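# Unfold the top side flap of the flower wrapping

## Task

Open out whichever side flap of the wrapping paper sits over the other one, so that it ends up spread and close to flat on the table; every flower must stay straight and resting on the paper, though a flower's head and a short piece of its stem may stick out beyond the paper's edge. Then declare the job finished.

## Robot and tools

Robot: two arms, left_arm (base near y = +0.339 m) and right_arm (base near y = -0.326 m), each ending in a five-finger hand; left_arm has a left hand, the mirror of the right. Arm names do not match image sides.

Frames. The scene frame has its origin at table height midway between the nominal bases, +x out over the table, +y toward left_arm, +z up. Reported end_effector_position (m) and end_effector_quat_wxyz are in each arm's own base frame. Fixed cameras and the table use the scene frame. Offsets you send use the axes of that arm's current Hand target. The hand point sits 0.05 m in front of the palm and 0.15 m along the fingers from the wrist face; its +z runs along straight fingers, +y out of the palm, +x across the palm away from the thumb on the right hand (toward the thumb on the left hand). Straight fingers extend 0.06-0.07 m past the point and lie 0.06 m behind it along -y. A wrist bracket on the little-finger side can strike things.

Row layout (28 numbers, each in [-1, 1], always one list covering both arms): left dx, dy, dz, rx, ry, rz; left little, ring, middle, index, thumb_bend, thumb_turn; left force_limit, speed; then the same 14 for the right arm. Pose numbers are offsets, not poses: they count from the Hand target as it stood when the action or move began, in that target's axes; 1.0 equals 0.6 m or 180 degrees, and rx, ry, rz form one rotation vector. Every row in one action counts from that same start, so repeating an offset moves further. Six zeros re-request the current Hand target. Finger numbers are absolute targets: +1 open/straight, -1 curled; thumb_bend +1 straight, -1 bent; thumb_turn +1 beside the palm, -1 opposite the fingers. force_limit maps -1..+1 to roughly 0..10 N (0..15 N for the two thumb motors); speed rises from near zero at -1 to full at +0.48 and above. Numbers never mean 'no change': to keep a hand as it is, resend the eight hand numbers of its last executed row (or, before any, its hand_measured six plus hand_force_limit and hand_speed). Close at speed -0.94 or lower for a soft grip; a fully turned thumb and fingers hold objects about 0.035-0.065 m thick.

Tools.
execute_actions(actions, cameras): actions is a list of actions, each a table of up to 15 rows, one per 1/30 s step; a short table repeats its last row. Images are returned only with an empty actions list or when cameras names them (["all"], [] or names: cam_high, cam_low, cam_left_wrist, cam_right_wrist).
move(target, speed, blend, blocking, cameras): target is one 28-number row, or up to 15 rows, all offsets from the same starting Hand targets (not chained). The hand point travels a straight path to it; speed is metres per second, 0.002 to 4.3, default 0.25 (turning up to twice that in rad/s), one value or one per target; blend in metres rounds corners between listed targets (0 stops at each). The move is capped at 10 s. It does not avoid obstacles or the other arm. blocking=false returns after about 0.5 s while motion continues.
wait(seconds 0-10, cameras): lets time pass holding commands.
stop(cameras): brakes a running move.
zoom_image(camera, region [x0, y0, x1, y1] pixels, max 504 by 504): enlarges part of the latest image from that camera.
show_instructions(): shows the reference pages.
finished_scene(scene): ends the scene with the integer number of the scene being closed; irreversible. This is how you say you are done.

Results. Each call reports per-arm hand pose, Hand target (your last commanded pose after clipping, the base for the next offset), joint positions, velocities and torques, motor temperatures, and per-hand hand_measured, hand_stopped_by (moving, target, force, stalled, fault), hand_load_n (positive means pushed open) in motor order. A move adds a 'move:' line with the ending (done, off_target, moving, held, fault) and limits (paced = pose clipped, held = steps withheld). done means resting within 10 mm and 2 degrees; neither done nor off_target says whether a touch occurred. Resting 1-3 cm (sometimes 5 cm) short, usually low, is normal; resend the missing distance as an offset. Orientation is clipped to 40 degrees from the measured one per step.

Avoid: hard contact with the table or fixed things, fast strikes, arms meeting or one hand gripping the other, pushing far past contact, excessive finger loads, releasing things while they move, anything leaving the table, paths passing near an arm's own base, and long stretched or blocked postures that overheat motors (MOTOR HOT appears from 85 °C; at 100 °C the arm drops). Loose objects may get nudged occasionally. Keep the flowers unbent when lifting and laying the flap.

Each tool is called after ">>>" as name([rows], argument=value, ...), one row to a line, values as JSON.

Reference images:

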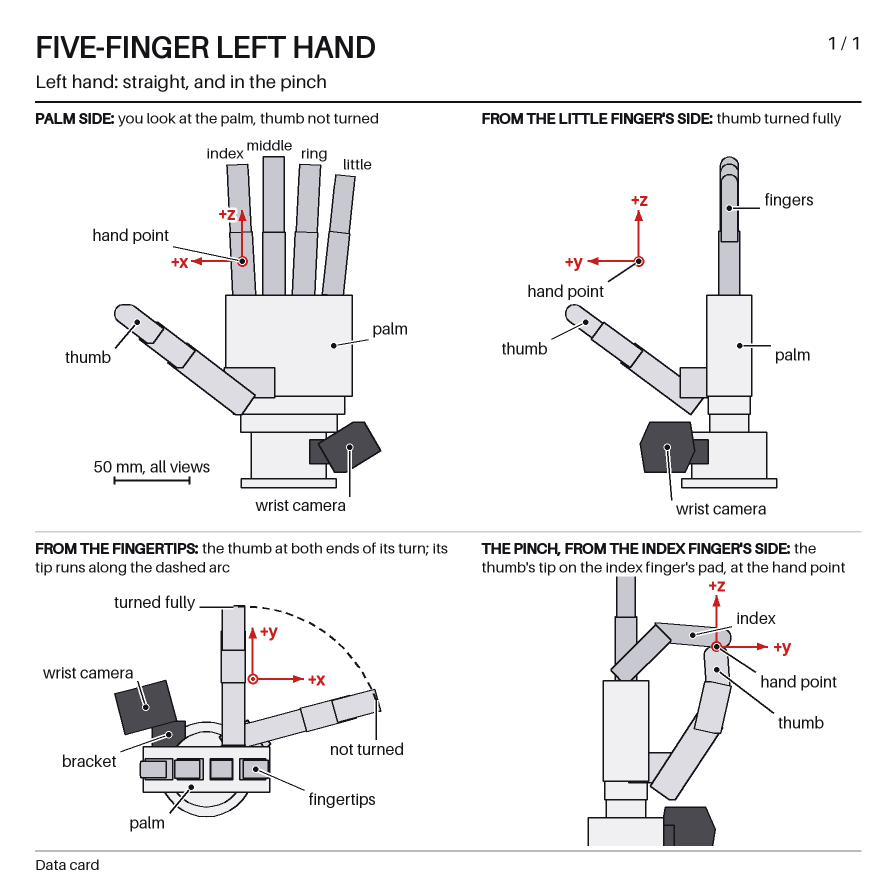

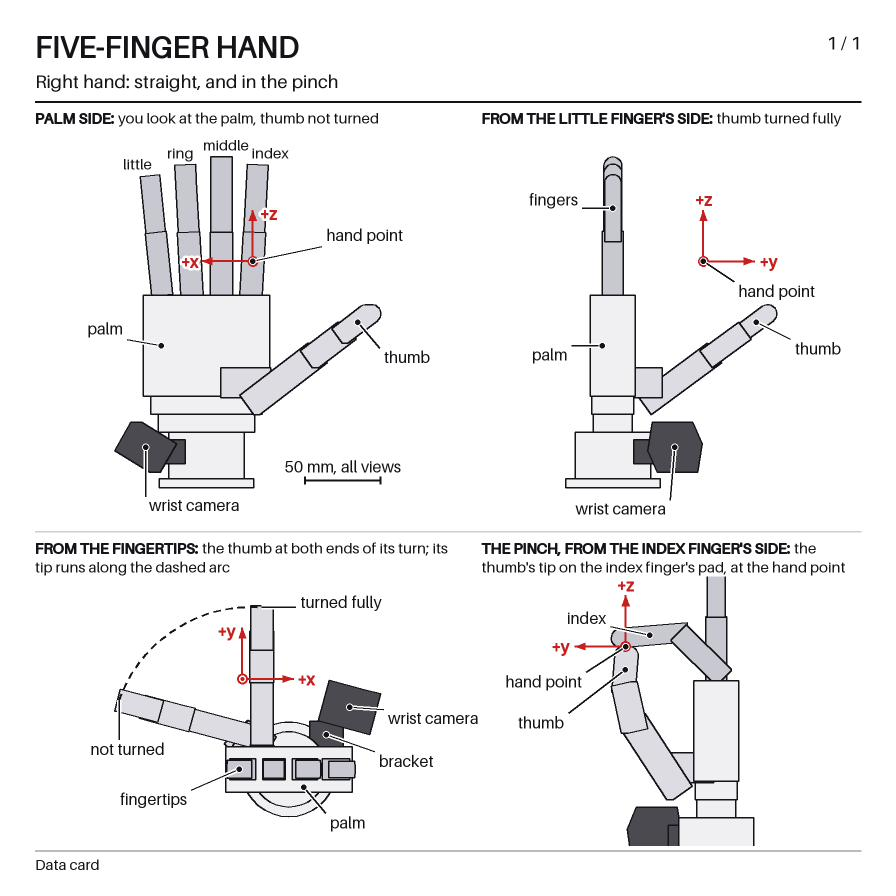

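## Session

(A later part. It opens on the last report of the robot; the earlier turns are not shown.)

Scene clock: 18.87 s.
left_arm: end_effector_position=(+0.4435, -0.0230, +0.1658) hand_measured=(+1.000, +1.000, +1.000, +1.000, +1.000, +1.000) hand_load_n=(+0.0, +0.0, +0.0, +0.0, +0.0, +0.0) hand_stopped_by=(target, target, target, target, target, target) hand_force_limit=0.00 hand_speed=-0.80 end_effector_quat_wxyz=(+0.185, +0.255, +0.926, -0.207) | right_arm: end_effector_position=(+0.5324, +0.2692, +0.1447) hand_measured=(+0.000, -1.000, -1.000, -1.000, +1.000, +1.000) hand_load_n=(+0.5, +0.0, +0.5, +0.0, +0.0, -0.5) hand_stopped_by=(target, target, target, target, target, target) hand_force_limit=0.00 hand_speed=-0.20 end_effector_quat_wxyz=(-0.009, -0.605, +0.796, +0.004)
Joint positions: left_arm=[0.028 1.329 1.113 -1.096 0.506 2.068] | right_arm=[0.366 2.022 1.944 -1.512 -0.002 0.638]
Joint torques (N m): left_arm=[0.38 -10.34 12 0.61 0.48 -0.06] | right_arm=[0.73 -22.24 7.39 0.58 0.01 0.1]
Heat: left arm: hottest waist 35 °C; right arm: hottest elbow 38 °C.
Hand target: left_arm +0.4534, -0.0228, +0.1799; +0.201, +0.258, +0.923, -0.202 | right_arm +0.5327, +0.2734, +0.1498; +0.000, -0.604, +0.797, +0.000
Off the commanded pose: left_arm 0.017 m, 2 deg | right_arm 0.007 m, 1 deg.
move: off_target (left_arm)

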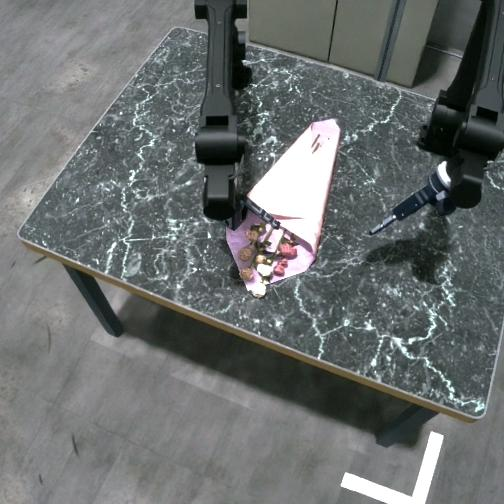

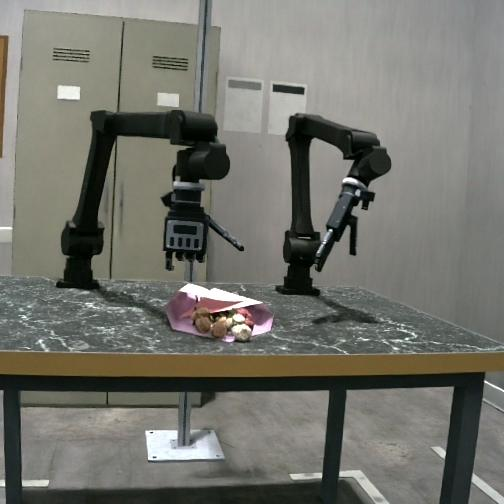

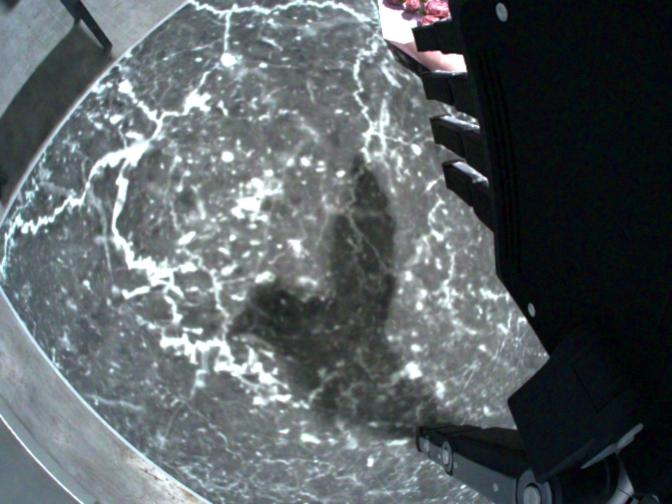

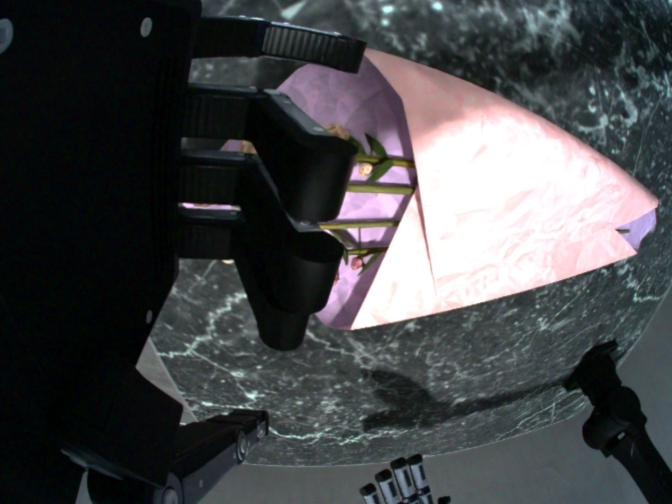

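>>> move([
  [0,0,0,0,0,0,1,1,1,1,1,1,0,-0.8,-0.0373,0.0005,0,0,0,0,0,-1,-1,-1,1,1,0,-0.2],
  [0,0,0,0,0,0,1,1,1,1,1,1,0,-0.8,-0.0373,0.0005,0.1247,0,0,0,0,-1,-1,-1,1,1,0,-0.2],
], cameras=["all"], speed=0.12)

>>> zoom_image(camera="cam_low", region=[150, 250, 250, 350])

>>> zoom_image(camera="cam_right_wrist", region=[200, 0, 500, 300])

Scene clock: 21.33 s.
left_arm: end_effector_position=(+0.4435, -0.0230, +0.1658) hand_measured=(+1.000, +1.000, +1.000, +1.000, +1.000, +1.000) hand_load_n=(+0.0, +0.0, +0.0, +0.0, +0.0, +0.0) hand_stopped_by=(target, target, target, target, target, target) hand_force_limit=0.00 hand_speed=-0.80 end_effector_quat_wxyz=(+0.185, +0.255, +0.926, -0.207) | right_arm: end_effector_position=(+0.5360, +0.2921, +0.0810) hand_measured=(+0.000, -1.000, -1.000, -1.000, +1.000, +1.000) hand_load_n=(+0.0, +0.5, +0.5, +0.0, +0.0, +0.0) hand_stopped_by=(target, target, target, target, target, target) hand_force_limit=0.00 hand_speed=-0.20 end_effector_quat_wxyz=(-0.001, -0.606, +0.795, +0.001)
Joint positions: left_arm=[0.028 1.329 1.113 -1.096 0.506 2.068] | right_arm=[0.398 2.071 1.856 -1.359 -0.002 0.667]
Joint torques (N m): left_arm=[0.5 -10.29 11.99 0.61 0.47 -0.06] | right_arm=[0.44 -20.66 7.68 0.64 0.02 0.09]
Motor temperatures (°C): left_arm=[35 34 32 33 30 32] | right_arm=[31 32 39 30 30 28]
Heat: left arm: hottest waist 35 °C; right arm: hottest elbow 39 °C.
Hand target: left_arm +0.4534, -0.0228, +0.1799; +0.201, +0.258, +0.923, -0.202 | right_arm +0.5386, +0.2949, +0.0751; +0.000, -0.604, +0.797, +0.000
Off the commanded pose: left_arm 0.017 m, 2 deg | right_arm 0.007 m, 0 deg.
move: off_target (left_arm)

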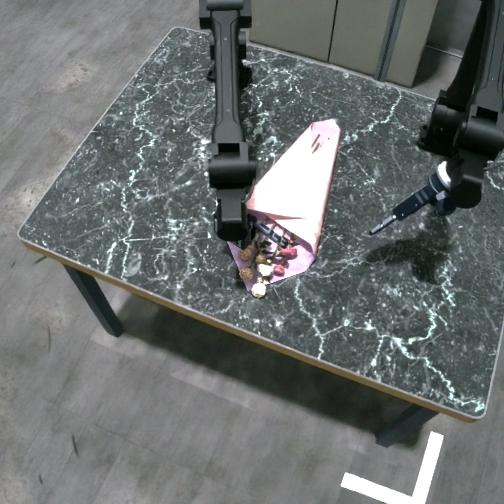

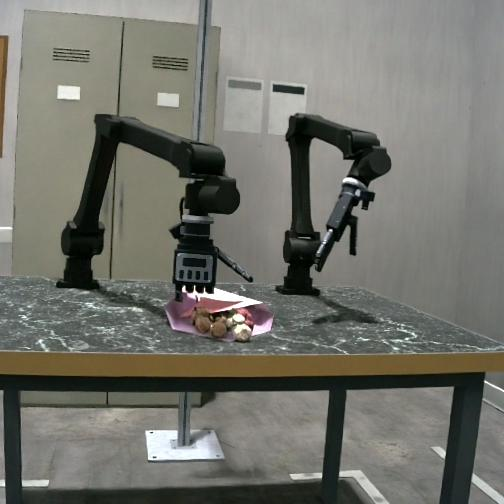

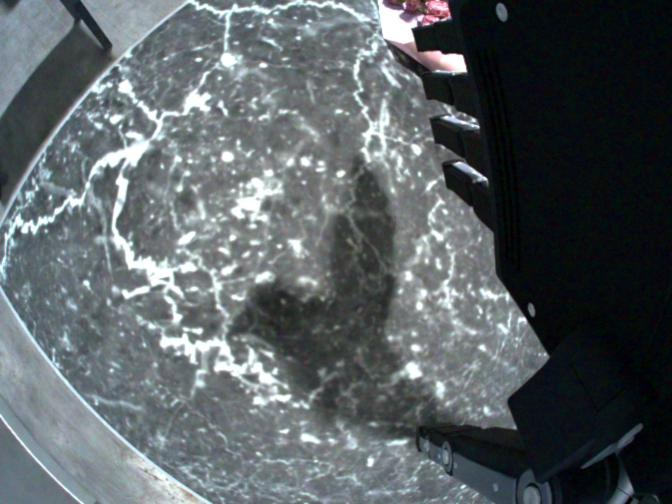

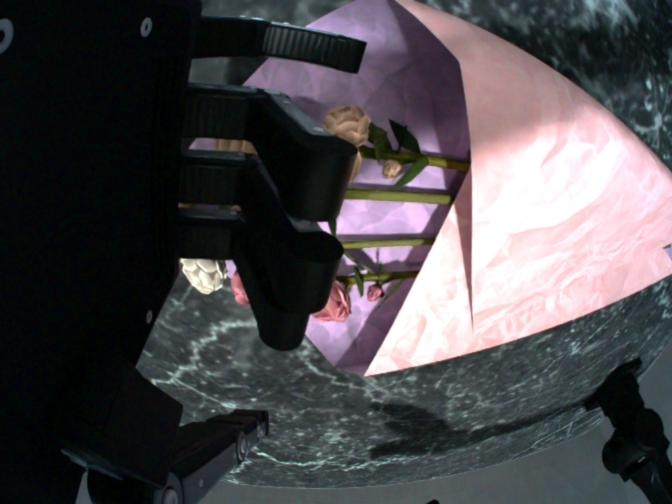

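Scaled by 5.040 from the camera's 504x504 image, which has a finer 720x720 frame.

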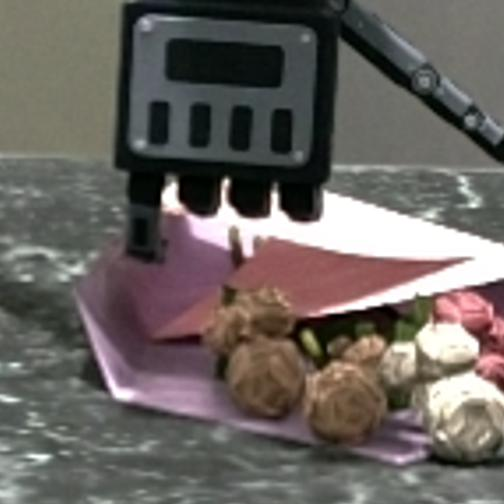

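Scaled by 1.680 from the camera's 672x504 image, which has a finer 960x720 frame.

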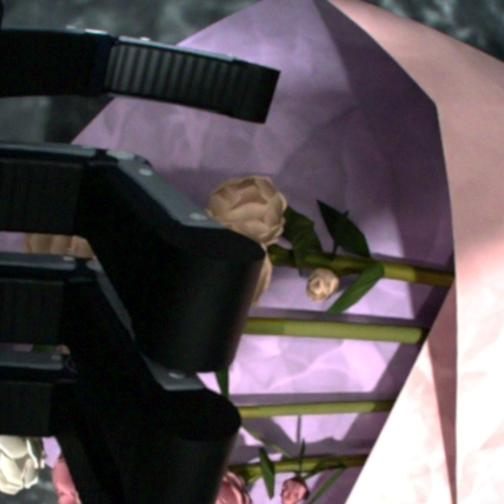

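>>> move(target=[0,0,0,0,0,0,1,1,1,1,1,1,0,-0.8,-0.0273,0.0077,0.0283,0,0,0,0,-1,-1,-1,1,1,0,-0.2], cameras=["cam_low","cam_right_wrist"], speed=0.08)

>>> zoom_image(camera="cam_low", region=[150, 250, 250, 350])

>>> zoom_image(camera="cam_right_wrist", region=[200, 0, 500, 300])

Scene clock: 22.60 s.
left_arm: end_effector_position=(+0.4435, -0.0230, +0.1658) hand_measured=(+1.000, +1.000, +1.000, +1.000, +1.000, +1.000) hand_load_n=(+0.0, +0.0, +0.0, +0.0, +0.0, +0.0) hand_stopped_by=(target, target, target, target, target, target) hand_force_limit=0.00 hand_speed=-0.80 end_effector_quat_wxyz=(+0.185, +0.255, +0.926, -0.207) | right_arm: end_effector_position=(+0.5350, +0.3078, +0.0659) hand_measured=(+0.000, -1.000, -1.000, -1.000, +1.000, +1.000) hand_load_n=(+0.0, +0.0, +0.0, +0.0, +0.0, +0.0) hand_stopped_by=(target, target, target, target, target, target) hand_force_limit=0.00 hand_speed=-0.20 end_effector_quat_wxyz=(+0.000, -0.606, +0.795, +0.001)
Joint positions: left_arm=[0.028 1.329 1.113 -1.096 0.506 2.068] | right_arm=[0.421 2.095 1.856 -1.333 -0.002 0.69]
Joint torques (N m): left_arm=[0.38 -10.34 12 0.61 0.48 -0.06] | right_arm=[0.67 -20.89 8.01 0.61 0.01 0.11]
Heat: left arm: hottest waist 35 °C; right arm: hottest elbow 39 °C.
Hand target: left_arm +0.4534, -0.0228, +0.1799; +0.201, +0.258, +0.923, -0.202 | right_arm +0.5386, +0.3119, +0.0582; +0.000, -0.604, +0.797, +0.000
Off the commanded pose: left_arm 0.017 m, 2 deg | right_arm 0.010 m, 0 deg.
move: off_target (left_arm)
Images, in order (width x height): cam_low 504x504, cam_right_wrist 672x504.

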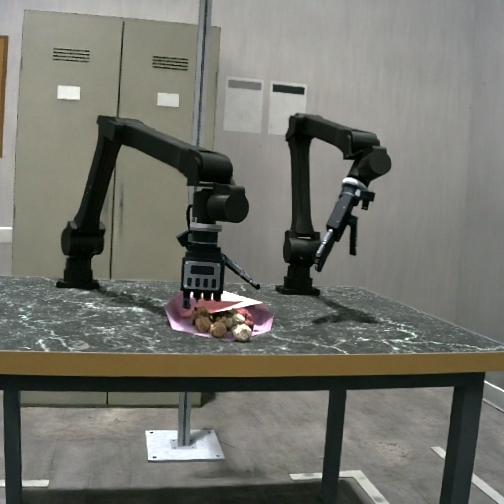

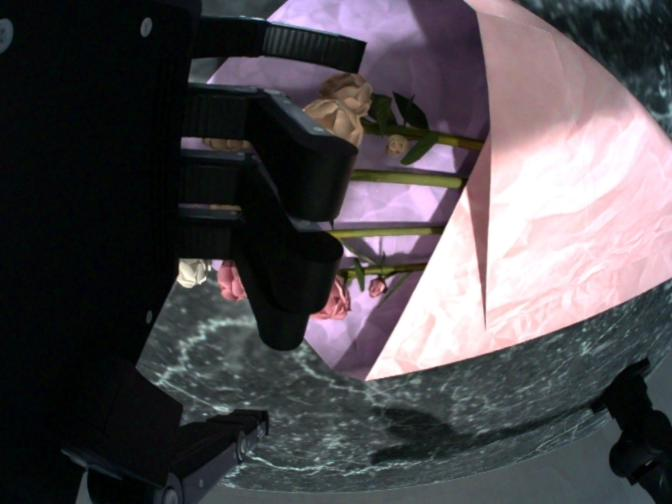

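Scaled by 5.040 from the camera's 504x504 image, which has a finer 720x720 frame.

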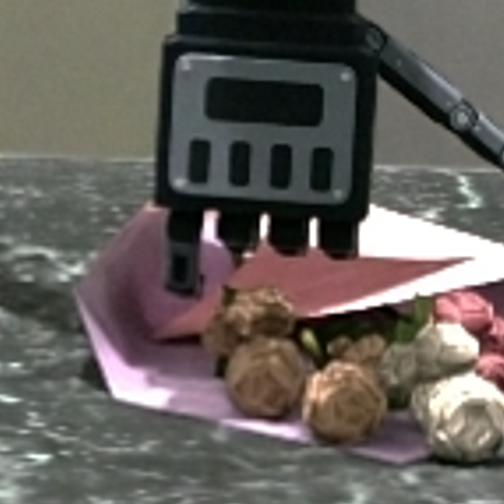

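Scaled by 1.680 from the camera's 672x504 image, which has a finer 960x720 frame.

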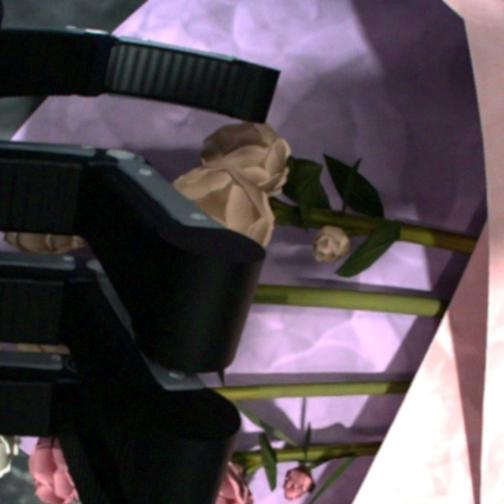

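>>> move([
  [0,0,0,0,0,0,1,1,1,1,1,1,0,-0.8,0,0,-0.153,0,0,0,0,-1,-1,-1,1,1,0,-0.2],
  [0,0,0,0,0,0,1,1,1,1,1,1,0,-0.8,0.0543,0.0395,-0.153,0,0,-0.1444,-1,-1,-1,0.1,0.3,-1,0,-0.2],
], cameras=["all"], speed=0.15)

>>> zoom_image(camera="cam_low", region=[150, 220, 270, 340])

>>> zoom_image(camera="cam_high", region=[200, 150, 350, 300])

Scene clock: 30.57 s.
left_arm: end_effector_position=(+0.4435, -0.0230, +0.1658) hand_measured=(+1.000, +1.000, +1.000, +1.000, +1.000, +1.000) hand_load_n=(+0.0, -0.5, +0.0, +0.0, +0.0, +0.0) hand_stopped_by=(target, target, target, target, target, target) hand_force_limit=0.00 hand_speed=-0.80 end_effector_quat_wxyz=(+0.185, +0.255, +0.926, -0.207) | right_arm: end_effector_position=(+0.5074, +0.2830, +0.1430) hand_measured=(-1.000, -1.000, -1.000, +0.100, +0.300, -0.794) hand_load_n=(+0.0, +0.0, -1.0, +0.0, +1.5, +9.0) hand_stopped_by=(target, target, target, target, target, force) hand_force_limit=0.00 hand_speed=-0.20 end_effector_quat_wxyz=(+0.010, +0.763, -0.646, -0.006)
Joint positions: left_arm=[0.028 1.329 1.113 -1.096 0.506 2.068] | right_arm=[0.431 2.043 1.972 -1.523 -0.002 0.265]
Joint torques (N m): left_arm=[0.5 -10.34 12 0.61 0.48 -0.06] | right_arm=[0.85 -22.77 7.41 0.55 0.02 -0.06]
Heat: left arm: hottest waist 35 °C; right arm: hottest elbow 40 °C.
Hand target: left_arm +0.4534, -0.0228, +0.1799; +0.201, +0.258, +0.923, -0.202 | right_arm +0.5068, +0.2870, +0.1497; +0.000, +0.768, -0.641, +0.000
Off the commanded pose: left_arm 0.017 m, 2 deg | right_arm 0.008 m, 2 deg.
move: off_target (left_arm)

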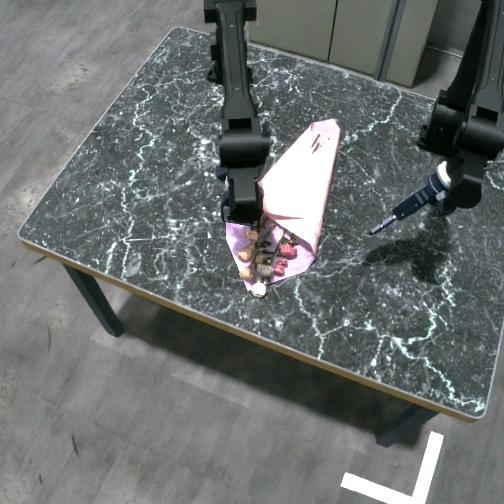

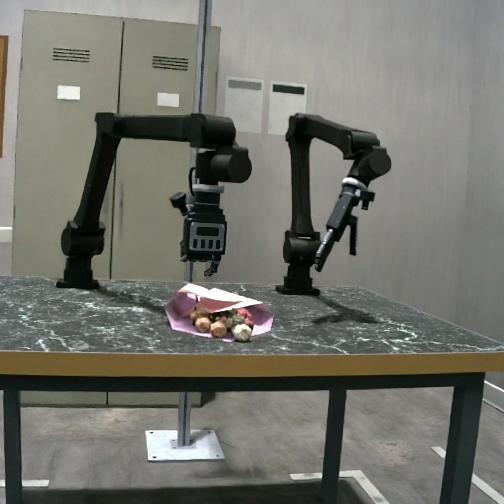

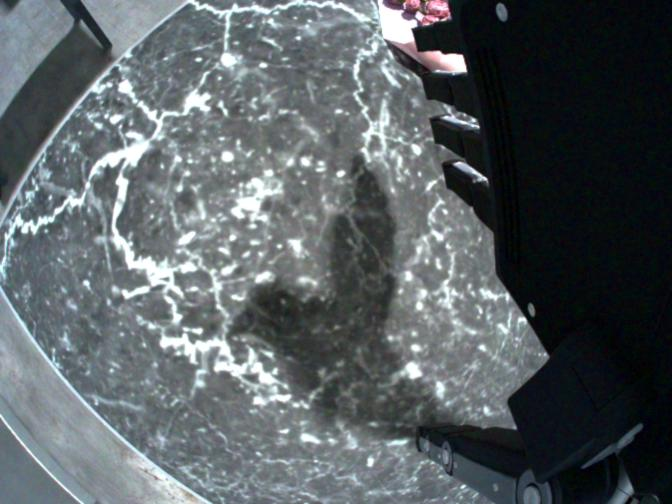

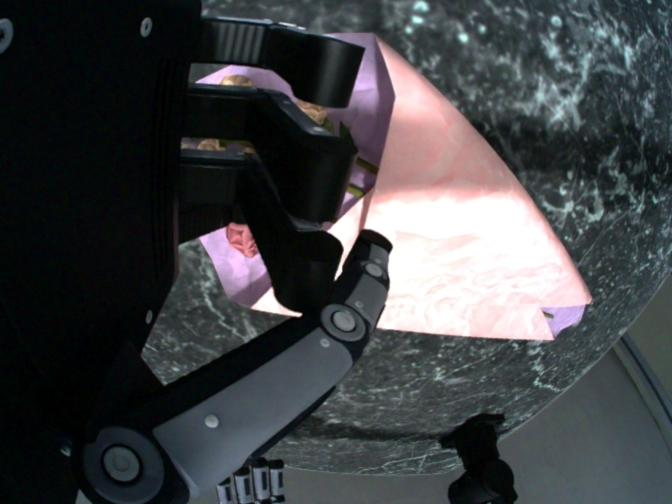

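Scaled by 4.200 from the camera's 504x504 image, which has a finer 720x720 frame.

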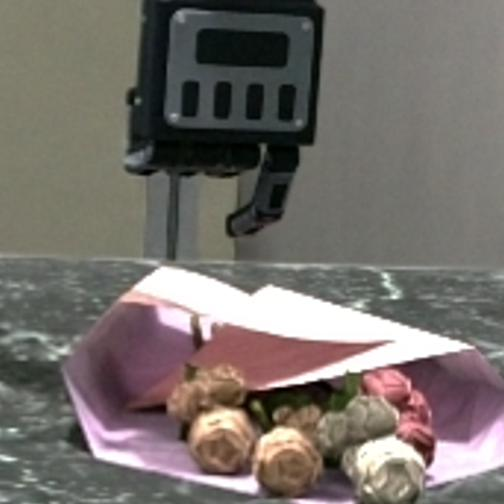

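Scaled by 3.360 from the camera's 504x504 image, which has a finer 720x720 frame.

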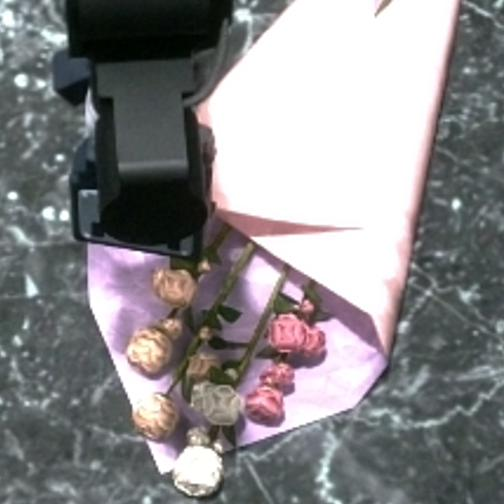

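>>> execute_actions([
  [[0,0,0,0,0,0,1,1,1,1,1,1,0,-0.8,0,0,0,0,0,0,-1,-1,-1,0.1,0.3,-0.7,-0.6,-0.3]],
  [[0,0,0,0,0,0,1,1,1,1,1,1,0,-0.8,0,0,0,0,0,0,-1,-1,-1,-0.1,0.1,-0.7,-0.6,-0.3]],
], cameras=["cam_low","cam_right_wrist"])

>>> zoom_image(camera="cam_low", region=[150, 220, 270, 340])

Scene clock: 32.23 s.
left_arm: end_effector_position=(+0.4435, -0.0230, +0.1658) hand_measured=(+1.000, +1.000, +1.000, +1.000, +1.000, +1.000) hand_load_n=(+0.0, +0.0, +0.0, +0.0, +0.0, +0.0) hand_stopped_by=(target, target, target, target, target, target) hand_force_limit=0.00 hand_speed=-0.80 end_effector_quat_wxyz=(+0.185, +0.255, +0.926, -0.207) | right_arm: end_effector_position=(+0.5074, +0.2830, +0.1430) hand_measured=(-1.000, -1.000, -1.000, -0.100, +0.100, -0.700) hand_load_n=(+0.0, +0.0, +0.0, +0.5, +0.0, +0.0) hand_stopped_by=(target, target, target, target, target, target) hand_force_limit=-0.60 hand_speed=-0.30 end_effector_quat_wxyz=(+0.010, +0.763, -0.646, -0.006)
Joint positions: left_arm=[0.028 1.329 1.113 -1.096 0.506 2.068] | right_arm=[0.431 2.043 1.972 -1.523 -0.002 0.265]
Joint torques (N m): left_arm=[0.44 -10.34 12 0.59 0.48 -0.06] | right_arm=[0.91 -22.77 7.42 0.55 0.03 -0.06]
Heat: left arm: hottest waist 35 °C; right arm: hottest elbow 40 °C.
Hand target: left_arm +0.4534, -0.0228, +0.1799; +0.201, +0.258, +0.923, -0.202 | right_arm +0.5068, +0.2870, +0.1497; +0.000, +0.768, -0.641, +0.000
Off the commanded pose: left_arm 0.017 m, 2 deg | right_arm 0.008 m, 2 deg.
Images, in order (width x height): cam_low 504x504, cam_right_wrist 672x504.

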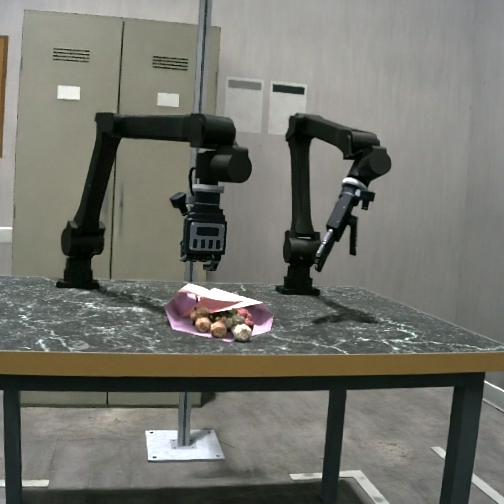

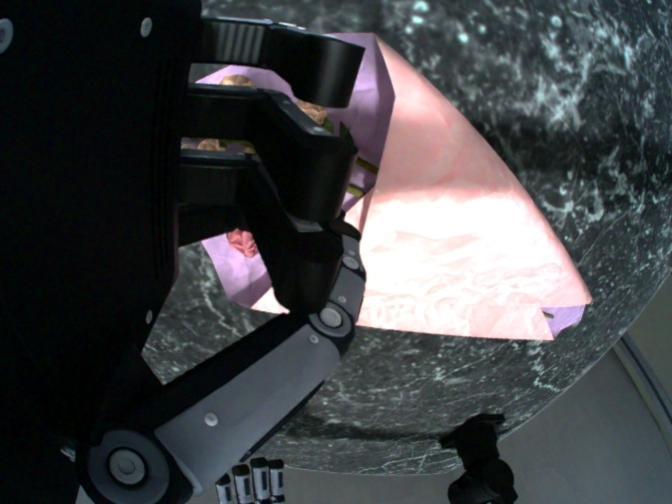

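Scaled by 4.200 from the camera's 504x504 image, which has a finer 720x720 frame.

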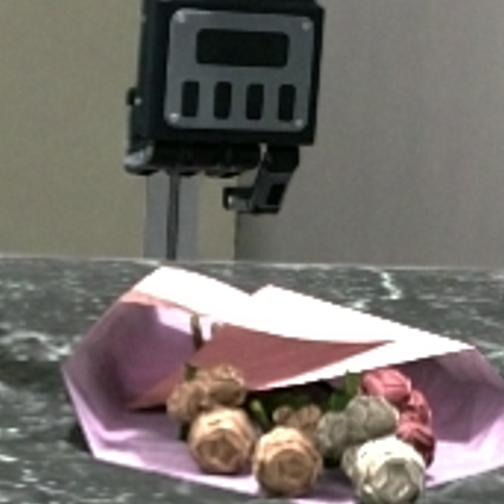

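>>> execute_actions([
  [[0,0,0,0,0,0,1,1,1,1,1,1,0,-0.8,0,0,0,0,0,0,-1,-1,-1,-0.5,0.1,-0.7,-0.7,-0.5]],
  [[0,0,0,0,0,0,1,1,1,1,1,1,0,-0.8,0,0,0,0,0,0,-1,-1,-1,-0.5,-0.2,-0.7,-0.7,-0.5]],
], cameras=["cam_low","cam_right_wrist"])

>>> zoom_image(camera="cam_low", region=[170, 220, 240, 290])

Scene clock: 33.60 s.
left_arm: end_effector_position=(+0.4435, -0.0230, +0.1658) hand_measured=(+1.000, +1.000, +1.000, +1.000, +1.000, +1.000) hand_load_n=(+0.0, +0.0, +0.0, +0.0, +0.0, +0.0) hand_stopped_by=(target, target, target, target, target, target) hand_force_limit=0.00 hand_speed=-0.80 end_effector_quat_wxyz=(+0.185, +0.255, +0.926, -0.207) | right_arm: end_effector_position=(+0.5074, +0.2830, +0.1430) hand_measured=(-1.000, -1.000, -1.000, -0.232, +0.082, -0.700) hand_load_n=(+0.5, +0.0, +0.0, +5.5, +3.0, +0.0) hand_stopped_by=(target, target, target, force, force, target) hand_force_limit=-0.70 hand_speed=-0.50 end_effector_quat_wxyz=(+0.010, +0.763, -0.646, -0.006)
Joint positions: left_arm=[0.028 1.329 1.113 -1.096 0.506 2.068] | right_arm=[0.431 2.043 1.972 -1.523 -0.002 0.265]
Joint torques (N m): left_arm=[0.5 -10.34 12 0.61 0.48 -0.06] | right_arm=[0.85 -22.77 7.42 0.54 0.03 -0.06]
Heat: left arm: hottest waist 35 °C; right arm: hottest elbow 40 °C.
Hand target: left_arm +0.4534, -0.0228, +0.1799; +0.201, +0.258, +0.923, -0.202 | right_arm +0.5068, +0.2870, +0.1497; +0.000, +0.768, -0.641, +0.000
Off the commanded pose: left_arm 0.017 m, 2 deg | right_arm 0.008 m, 2 deg.
Images, in order (width x height): cam_low 504x504, cam_right_wrist 672x504.

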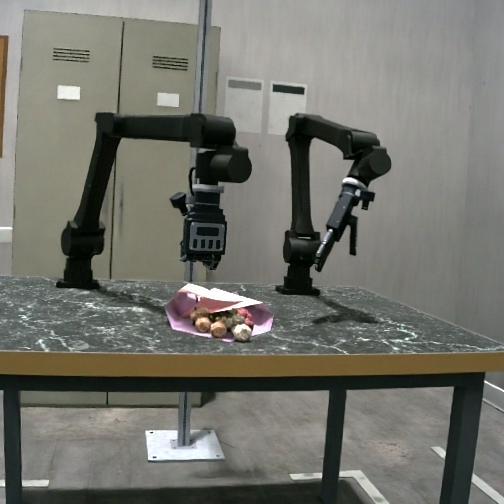

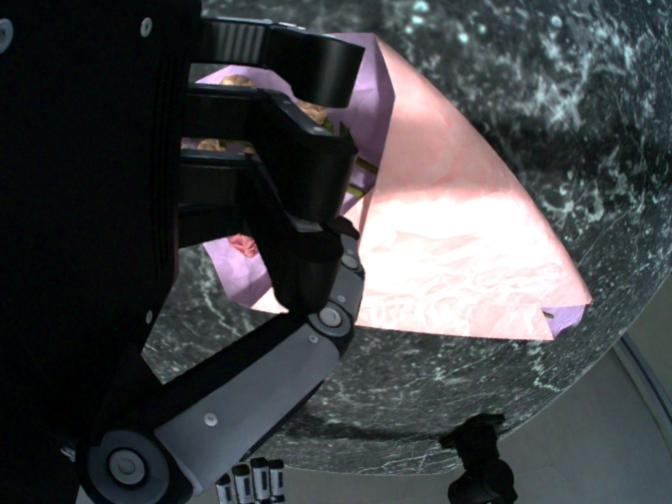

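Scaled by 7.200 from the camera's 504x504 image, which has a finer 720x720 frame.

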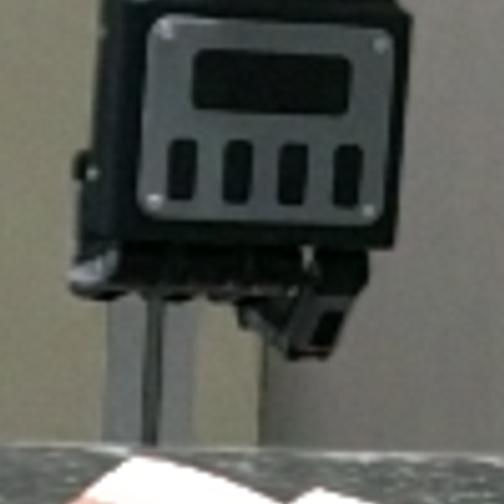

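>>> move([
  [0,0,0,0,0,0,1,1,1,1,1,1,0,-0.8,0,0,0,0,0,0,-1,-1,-1,0,0.3,-0.7,-0.6,-0.3],
  [0,0,0,0,0,0,1,1,1,1,1,1,0,-0.8,0,0,0.171,0,0,0,-1,-1,-1,0,0.3,-0.7,-0.6,-0.3],
], cameras=["cam_high","cam_low","cam_right_wrist"], speed=0.12)

>>> zoom_image(camera="cam_low", region=[150, 250, 250, 350])

>>> zoom_image(camera="cam_right_wrist", region=[200, 60, 500, 360])

Scene clock: 36.20 s.
left_arm: end_effector_position=(+0.4435, -0.0230, +0.1658) hand_measured=(+1.000, +1.000, +1.000, +1.000, +1.000, +1.000) hand_load_n=(+0.5, +0.0, +0.0, +0.0, +0.0, +0.0) hand_stopped_by=(target, target, target, target, target, target) hand_force_limit=0.00 hand_speed=-0.80 end_effector_quat_wxyz=(+0.185, +0.255, +0.926, -0.207) | right_arm: end_effector_position=(+0.5065, +0.2863, +0.0587) hand_measured=(-1.000, -1.000, -1.000, +0.000, +0.300, -0.700) hand_load_n=(+0.0, +0.0, +0.0, +0.0, +0.0, +0.0) hand_stopped_by=(target, target, target, target, target, target) hand_force_limit=-0.60 hand_speed=-0.30 end_effector_quat_wxyz=(-0.005, +0.765, -0.644, +0.000)
Joint positions: left_arm=[0.028 1.329 1.113 -1.096 0.506 2.068] | right_arm=[0.436 2.062 1.783 -1.283 -0.003 0.265]
Joint torques (N m): left_arm=[0.44 -10.34 12 0.62 0.48 -0.06] | right_arm=[0.56 -19.78 7.23 0.62 0.08 -0.06]
Heat: left arm: hottest waist 35 °C; right arm: hottest elbow 40 °C.
Hand target: left_arm +0.4534, -0.0228, +0.1799; +0.201, +0.258, +0.923, -0.202 | right_arm +0.5067, +0.2871, +0.0472; +0.000, +0.768, -0.641, +0.000
Off the commanded pose: left_arm 0.017 m, 2 deg | right_arm 0.012 m, 1 deg.
move: off_target (left_arm, right_arm)
Images, in order (width x height): cam_high 504x504, cam_low 504x504, cam_right_wrist 672x504.

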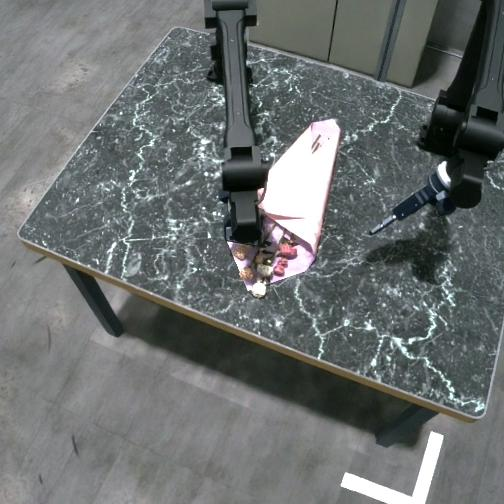

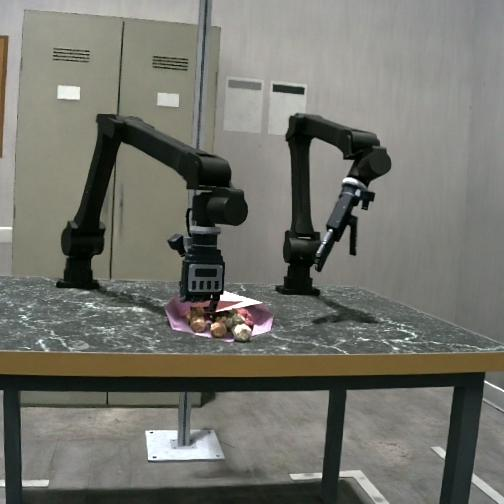

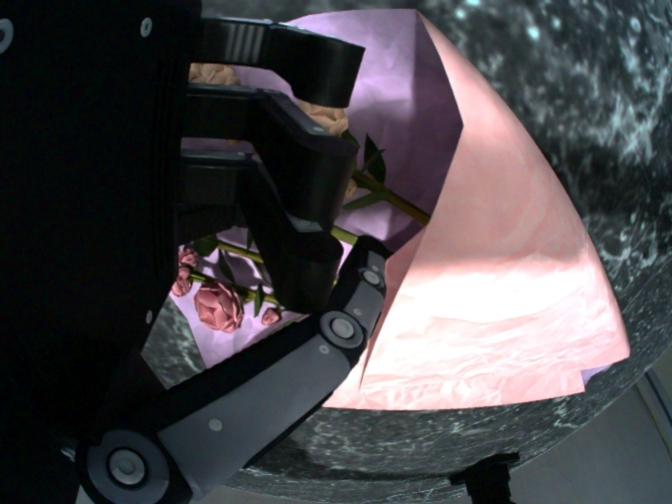

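Scaled by 5.040 from the camera's 504x504 image, which has a finer 720x720 frame.

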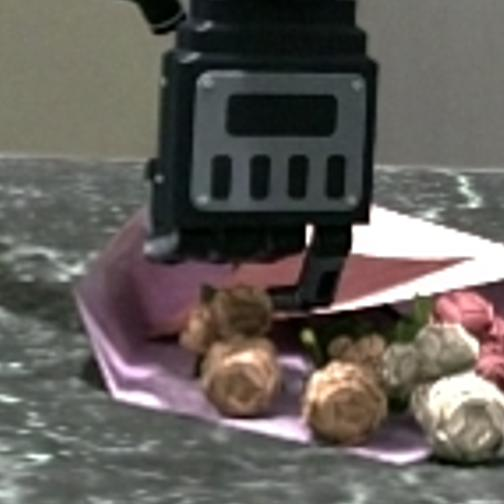

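Scaled by 1.680 from the camera's 672x504 image, which has a finer 960x720 frame.

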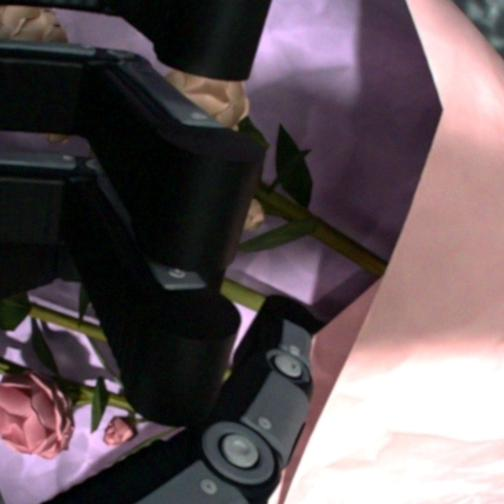

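>>> move(target=[0,0,0,0,0,0,1,1,1,1,1,1,0,-0.8,0,0.063,0,0,0,0,-1,-1,-1,0,0.3,-0.7,-0.6,-0.3], cameras=["cam_high","cam_low","cam_right_wrist"], speed=0.08)

>>> zoom_image(camera="cam_low", region=[150, 250, 250, 350])

>>> zoom_image(camera="cam_right_wrist", region=[200, 60, 500, 360])

Scene clock: 37.90 s.
left_arm: end_effector_position=(+0.4435, -0.0230, +0.1658) hand_measured=(+1.000, +1.000, +1.000, +1.000, +1.000, +1.000) hand_load_n=(+0.0, +0.0, +0.0, +0.0, +0.0, +0.0) hand_stopped_by=(target, target, target, target, target, target) hand_force_limit=0.00 hand_speed=-0.80 end_effector_quat_wxyz=(+0.185, +0.255, +0.926, -0.207) | right_arm: end_effector_position=(+0.4712, +0.2762, +0.0456) hand_measured=(-1.000, -1.000, -1.000, +0.000, +0.300, -0.700) hand_load_n=(+0.0, +0.0, +0.0, +0.0, +0.0, +0.0) hand_stopped_by=(target, target, target, target, target, target) hand_force_limit=-0.60 hand_speed=-0.30 end_effector_quat_wxyz=(+0.005, +0.768, -0.641, -0.004)
Joint positions: left_arm=[0.028 1.329 1.113 -1.096 0.506 2.068] | right_arm=[0.447 1.996 1.636 -1.222 -0.003 0.266]
Joint torques (N m): left_arm=[0.5 -10.34 12 0.59 0.47 -0.06] | right_arm=[0.79 -20.89 6.57 0.55 0.05 0.09]
Heat: left arm: hottest waist 35 °C; right arm: hottest elbow 40 °C.
Hand target: left_arm +0.4534, -0.0228, +0.1799; +0.201, +0.258, +0.923, -0.202 | right_arm +0.4697, +0.2803, +0.0472; +0.000, +0.768, -0.641, +0.000
Off the commanded pose: left_arm 0.017 m, 2 deg | right_arm 0.005 m, 1 deg.
move: off_target (left_arm)
Images, in order (width x height): cam_high 504x504, cam_low 504x504, cam_right_wrist 672x504.

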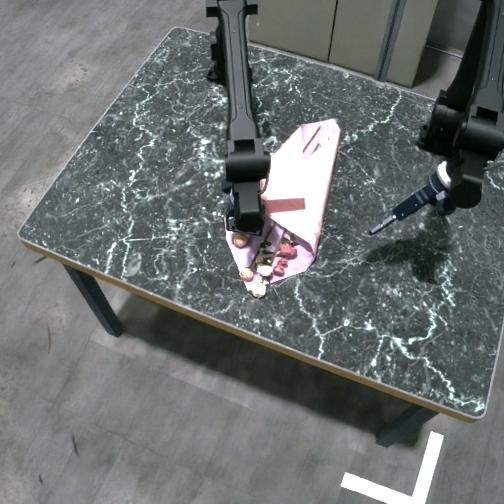

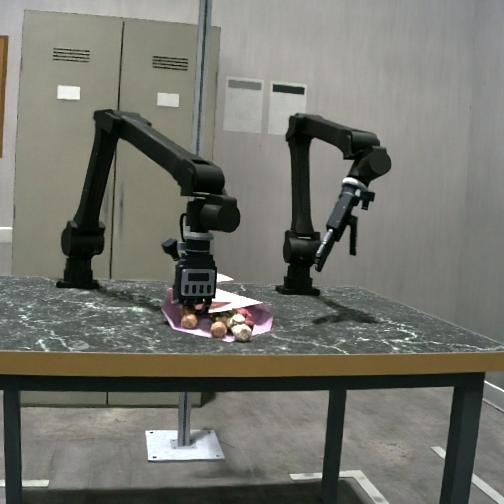

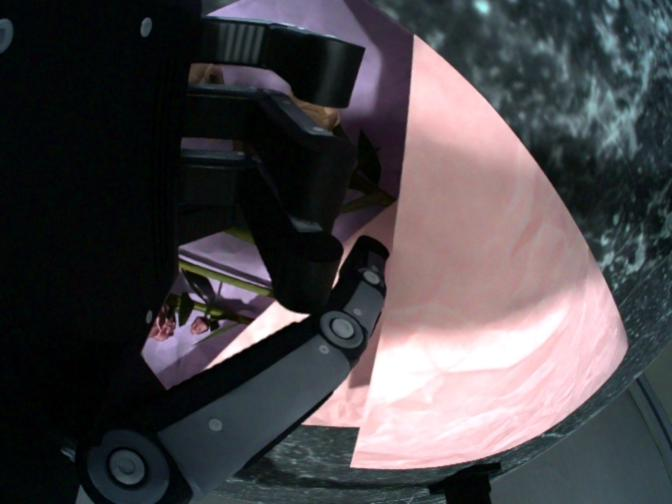

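Scaled by 5.040 from the camera's 504x504 image, which has a finer 720x720 frame.

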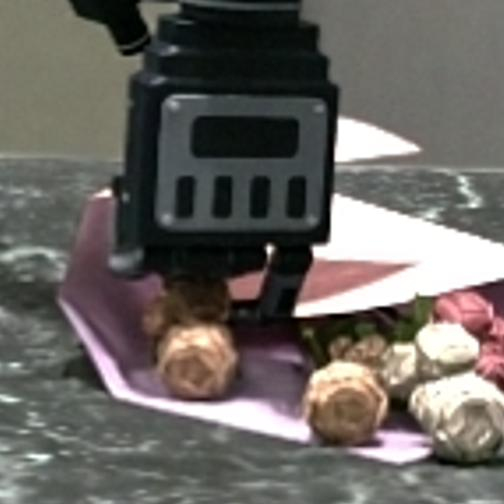

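Scaled by 1.680 from the camera's 672x504 image, which has a finer 960x720 frame.

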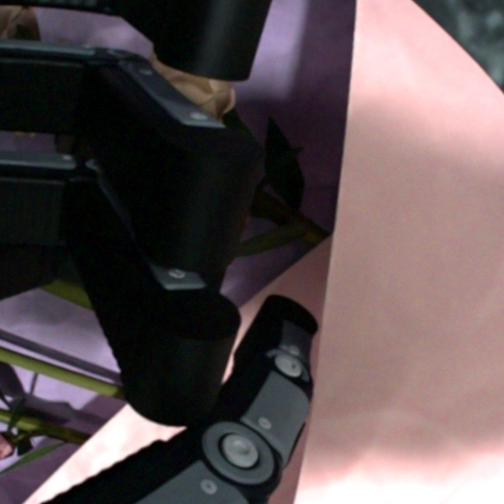

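>>> move(target=[0,0,0,0,0,0,1,1,1,1,1,1,0,-0.8,0,0,-0.06,0,0,0,-1,-1,-1,0,0.3,-0.7,-0.6,-0.3], cameras=["cam_high","cam_low","cam_right_wrist"], speed=0.08)

>>> zoom_image(camera="cam_low", region=[150, 230, 280, 360])

>>> zoom_image(camera="cam_high", region=[200, 100, 350, 300])

Scene clock: 39.10 s.
left_arm: end_effector_position=(+0.4435, -0.0230, +0.1658) hand_measured=(+1.000, +1.000, +1.000, +1.000, +1.000, +1.000) hand_load_n=(+0.0, +0.0, +0.0, +0.0, +0.0, +0.0) hand_stopped_by=(target, target, target, target, target, target) hand_force_limit=0.00 hand_speed=-0.80 end_effector_quat_wxyz=(+0.185, +0.255, +0.926, -0.207) | right_arm: end_effector_position=(+0.4592, +0.2705, +0.0657) hand_measured=(-1.000, -1.000, -1.000, +0.000, +0.300, -0.700) hand_load_n=(+0.0, +0.0, +0.0, +0.0, -0.5, +0.0) hand_stopped_by=(target, target, target, target, target, target) hand_force_limit=-0.60 hand_speed=-0.30 end_effector_quat_wxyz=(+0.017, +0.768, -0.641, -0.009)
Joint positions: left_arm=[0.028 1.329 1.113 -1.096 0.506 2.068] | right_arm=[0.447 1.963 1.636 -1.282 -0.003 0.267]
Joint torques (N m): left_arm=[0.44 -10.34 12.01 0.62 0.48 -0.06] | right_arm=[0.85 -20.31 10.33 -0.31 0.05 0.09]
Heat: left arm: hottest waist 35 °C; right arm: hottest elbow 40 °C.
Hand target: left_arm +0.4534, -0.0228, +0.1799; +0.201, +0.258, +0.923, -0.202 | right_arm +0.4696, +0.2803, +0.0833; +0.000, +0.768, -0.641, +0.000
Off the commanded pose: left_arm 0.017 m, 2 deg | right_arm 0.023 m, 2 deg.
move: off_target (left_arm, right_arm)
Images, in order (width x height): cam_high 504x504, cam_low 504x504, cam_right_wrist 672x504.

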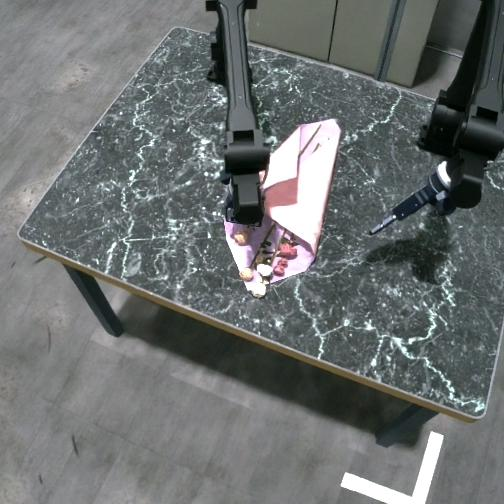

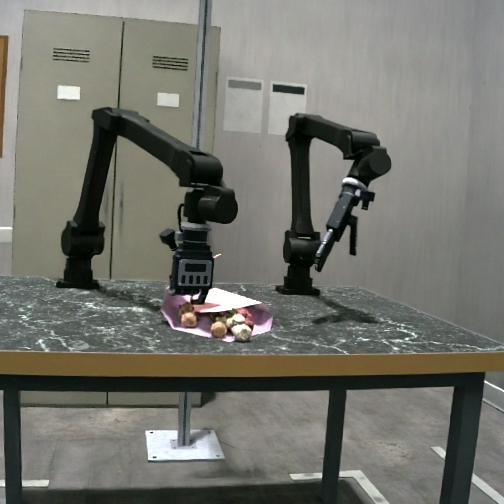

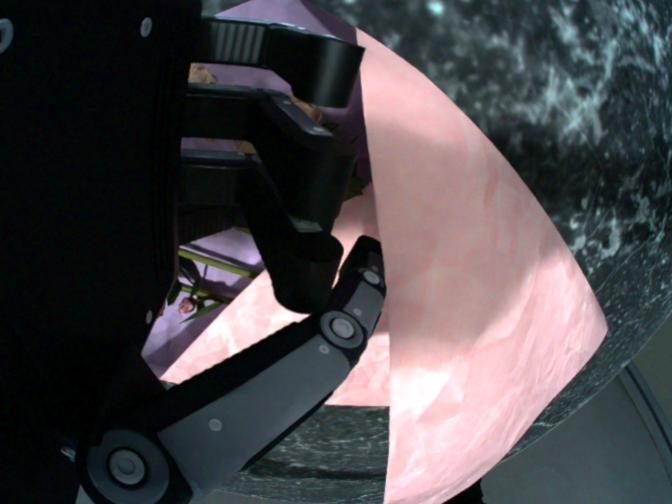

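Scaled by 3.877 from the camera's 504x504 image, which has a finer 720x720 frame.

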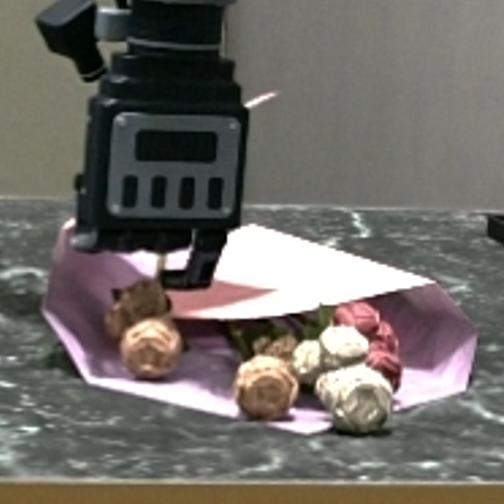

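Scaled by 2.520 from the camera's 504x504 image, which has a finer 720x720 frame.

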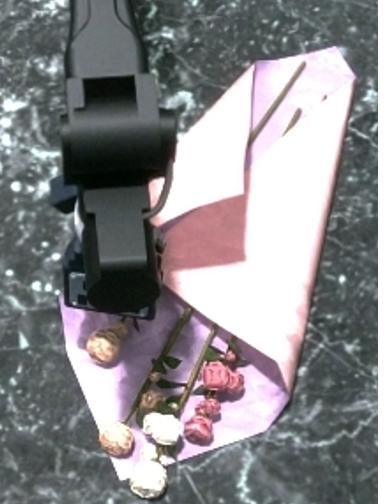

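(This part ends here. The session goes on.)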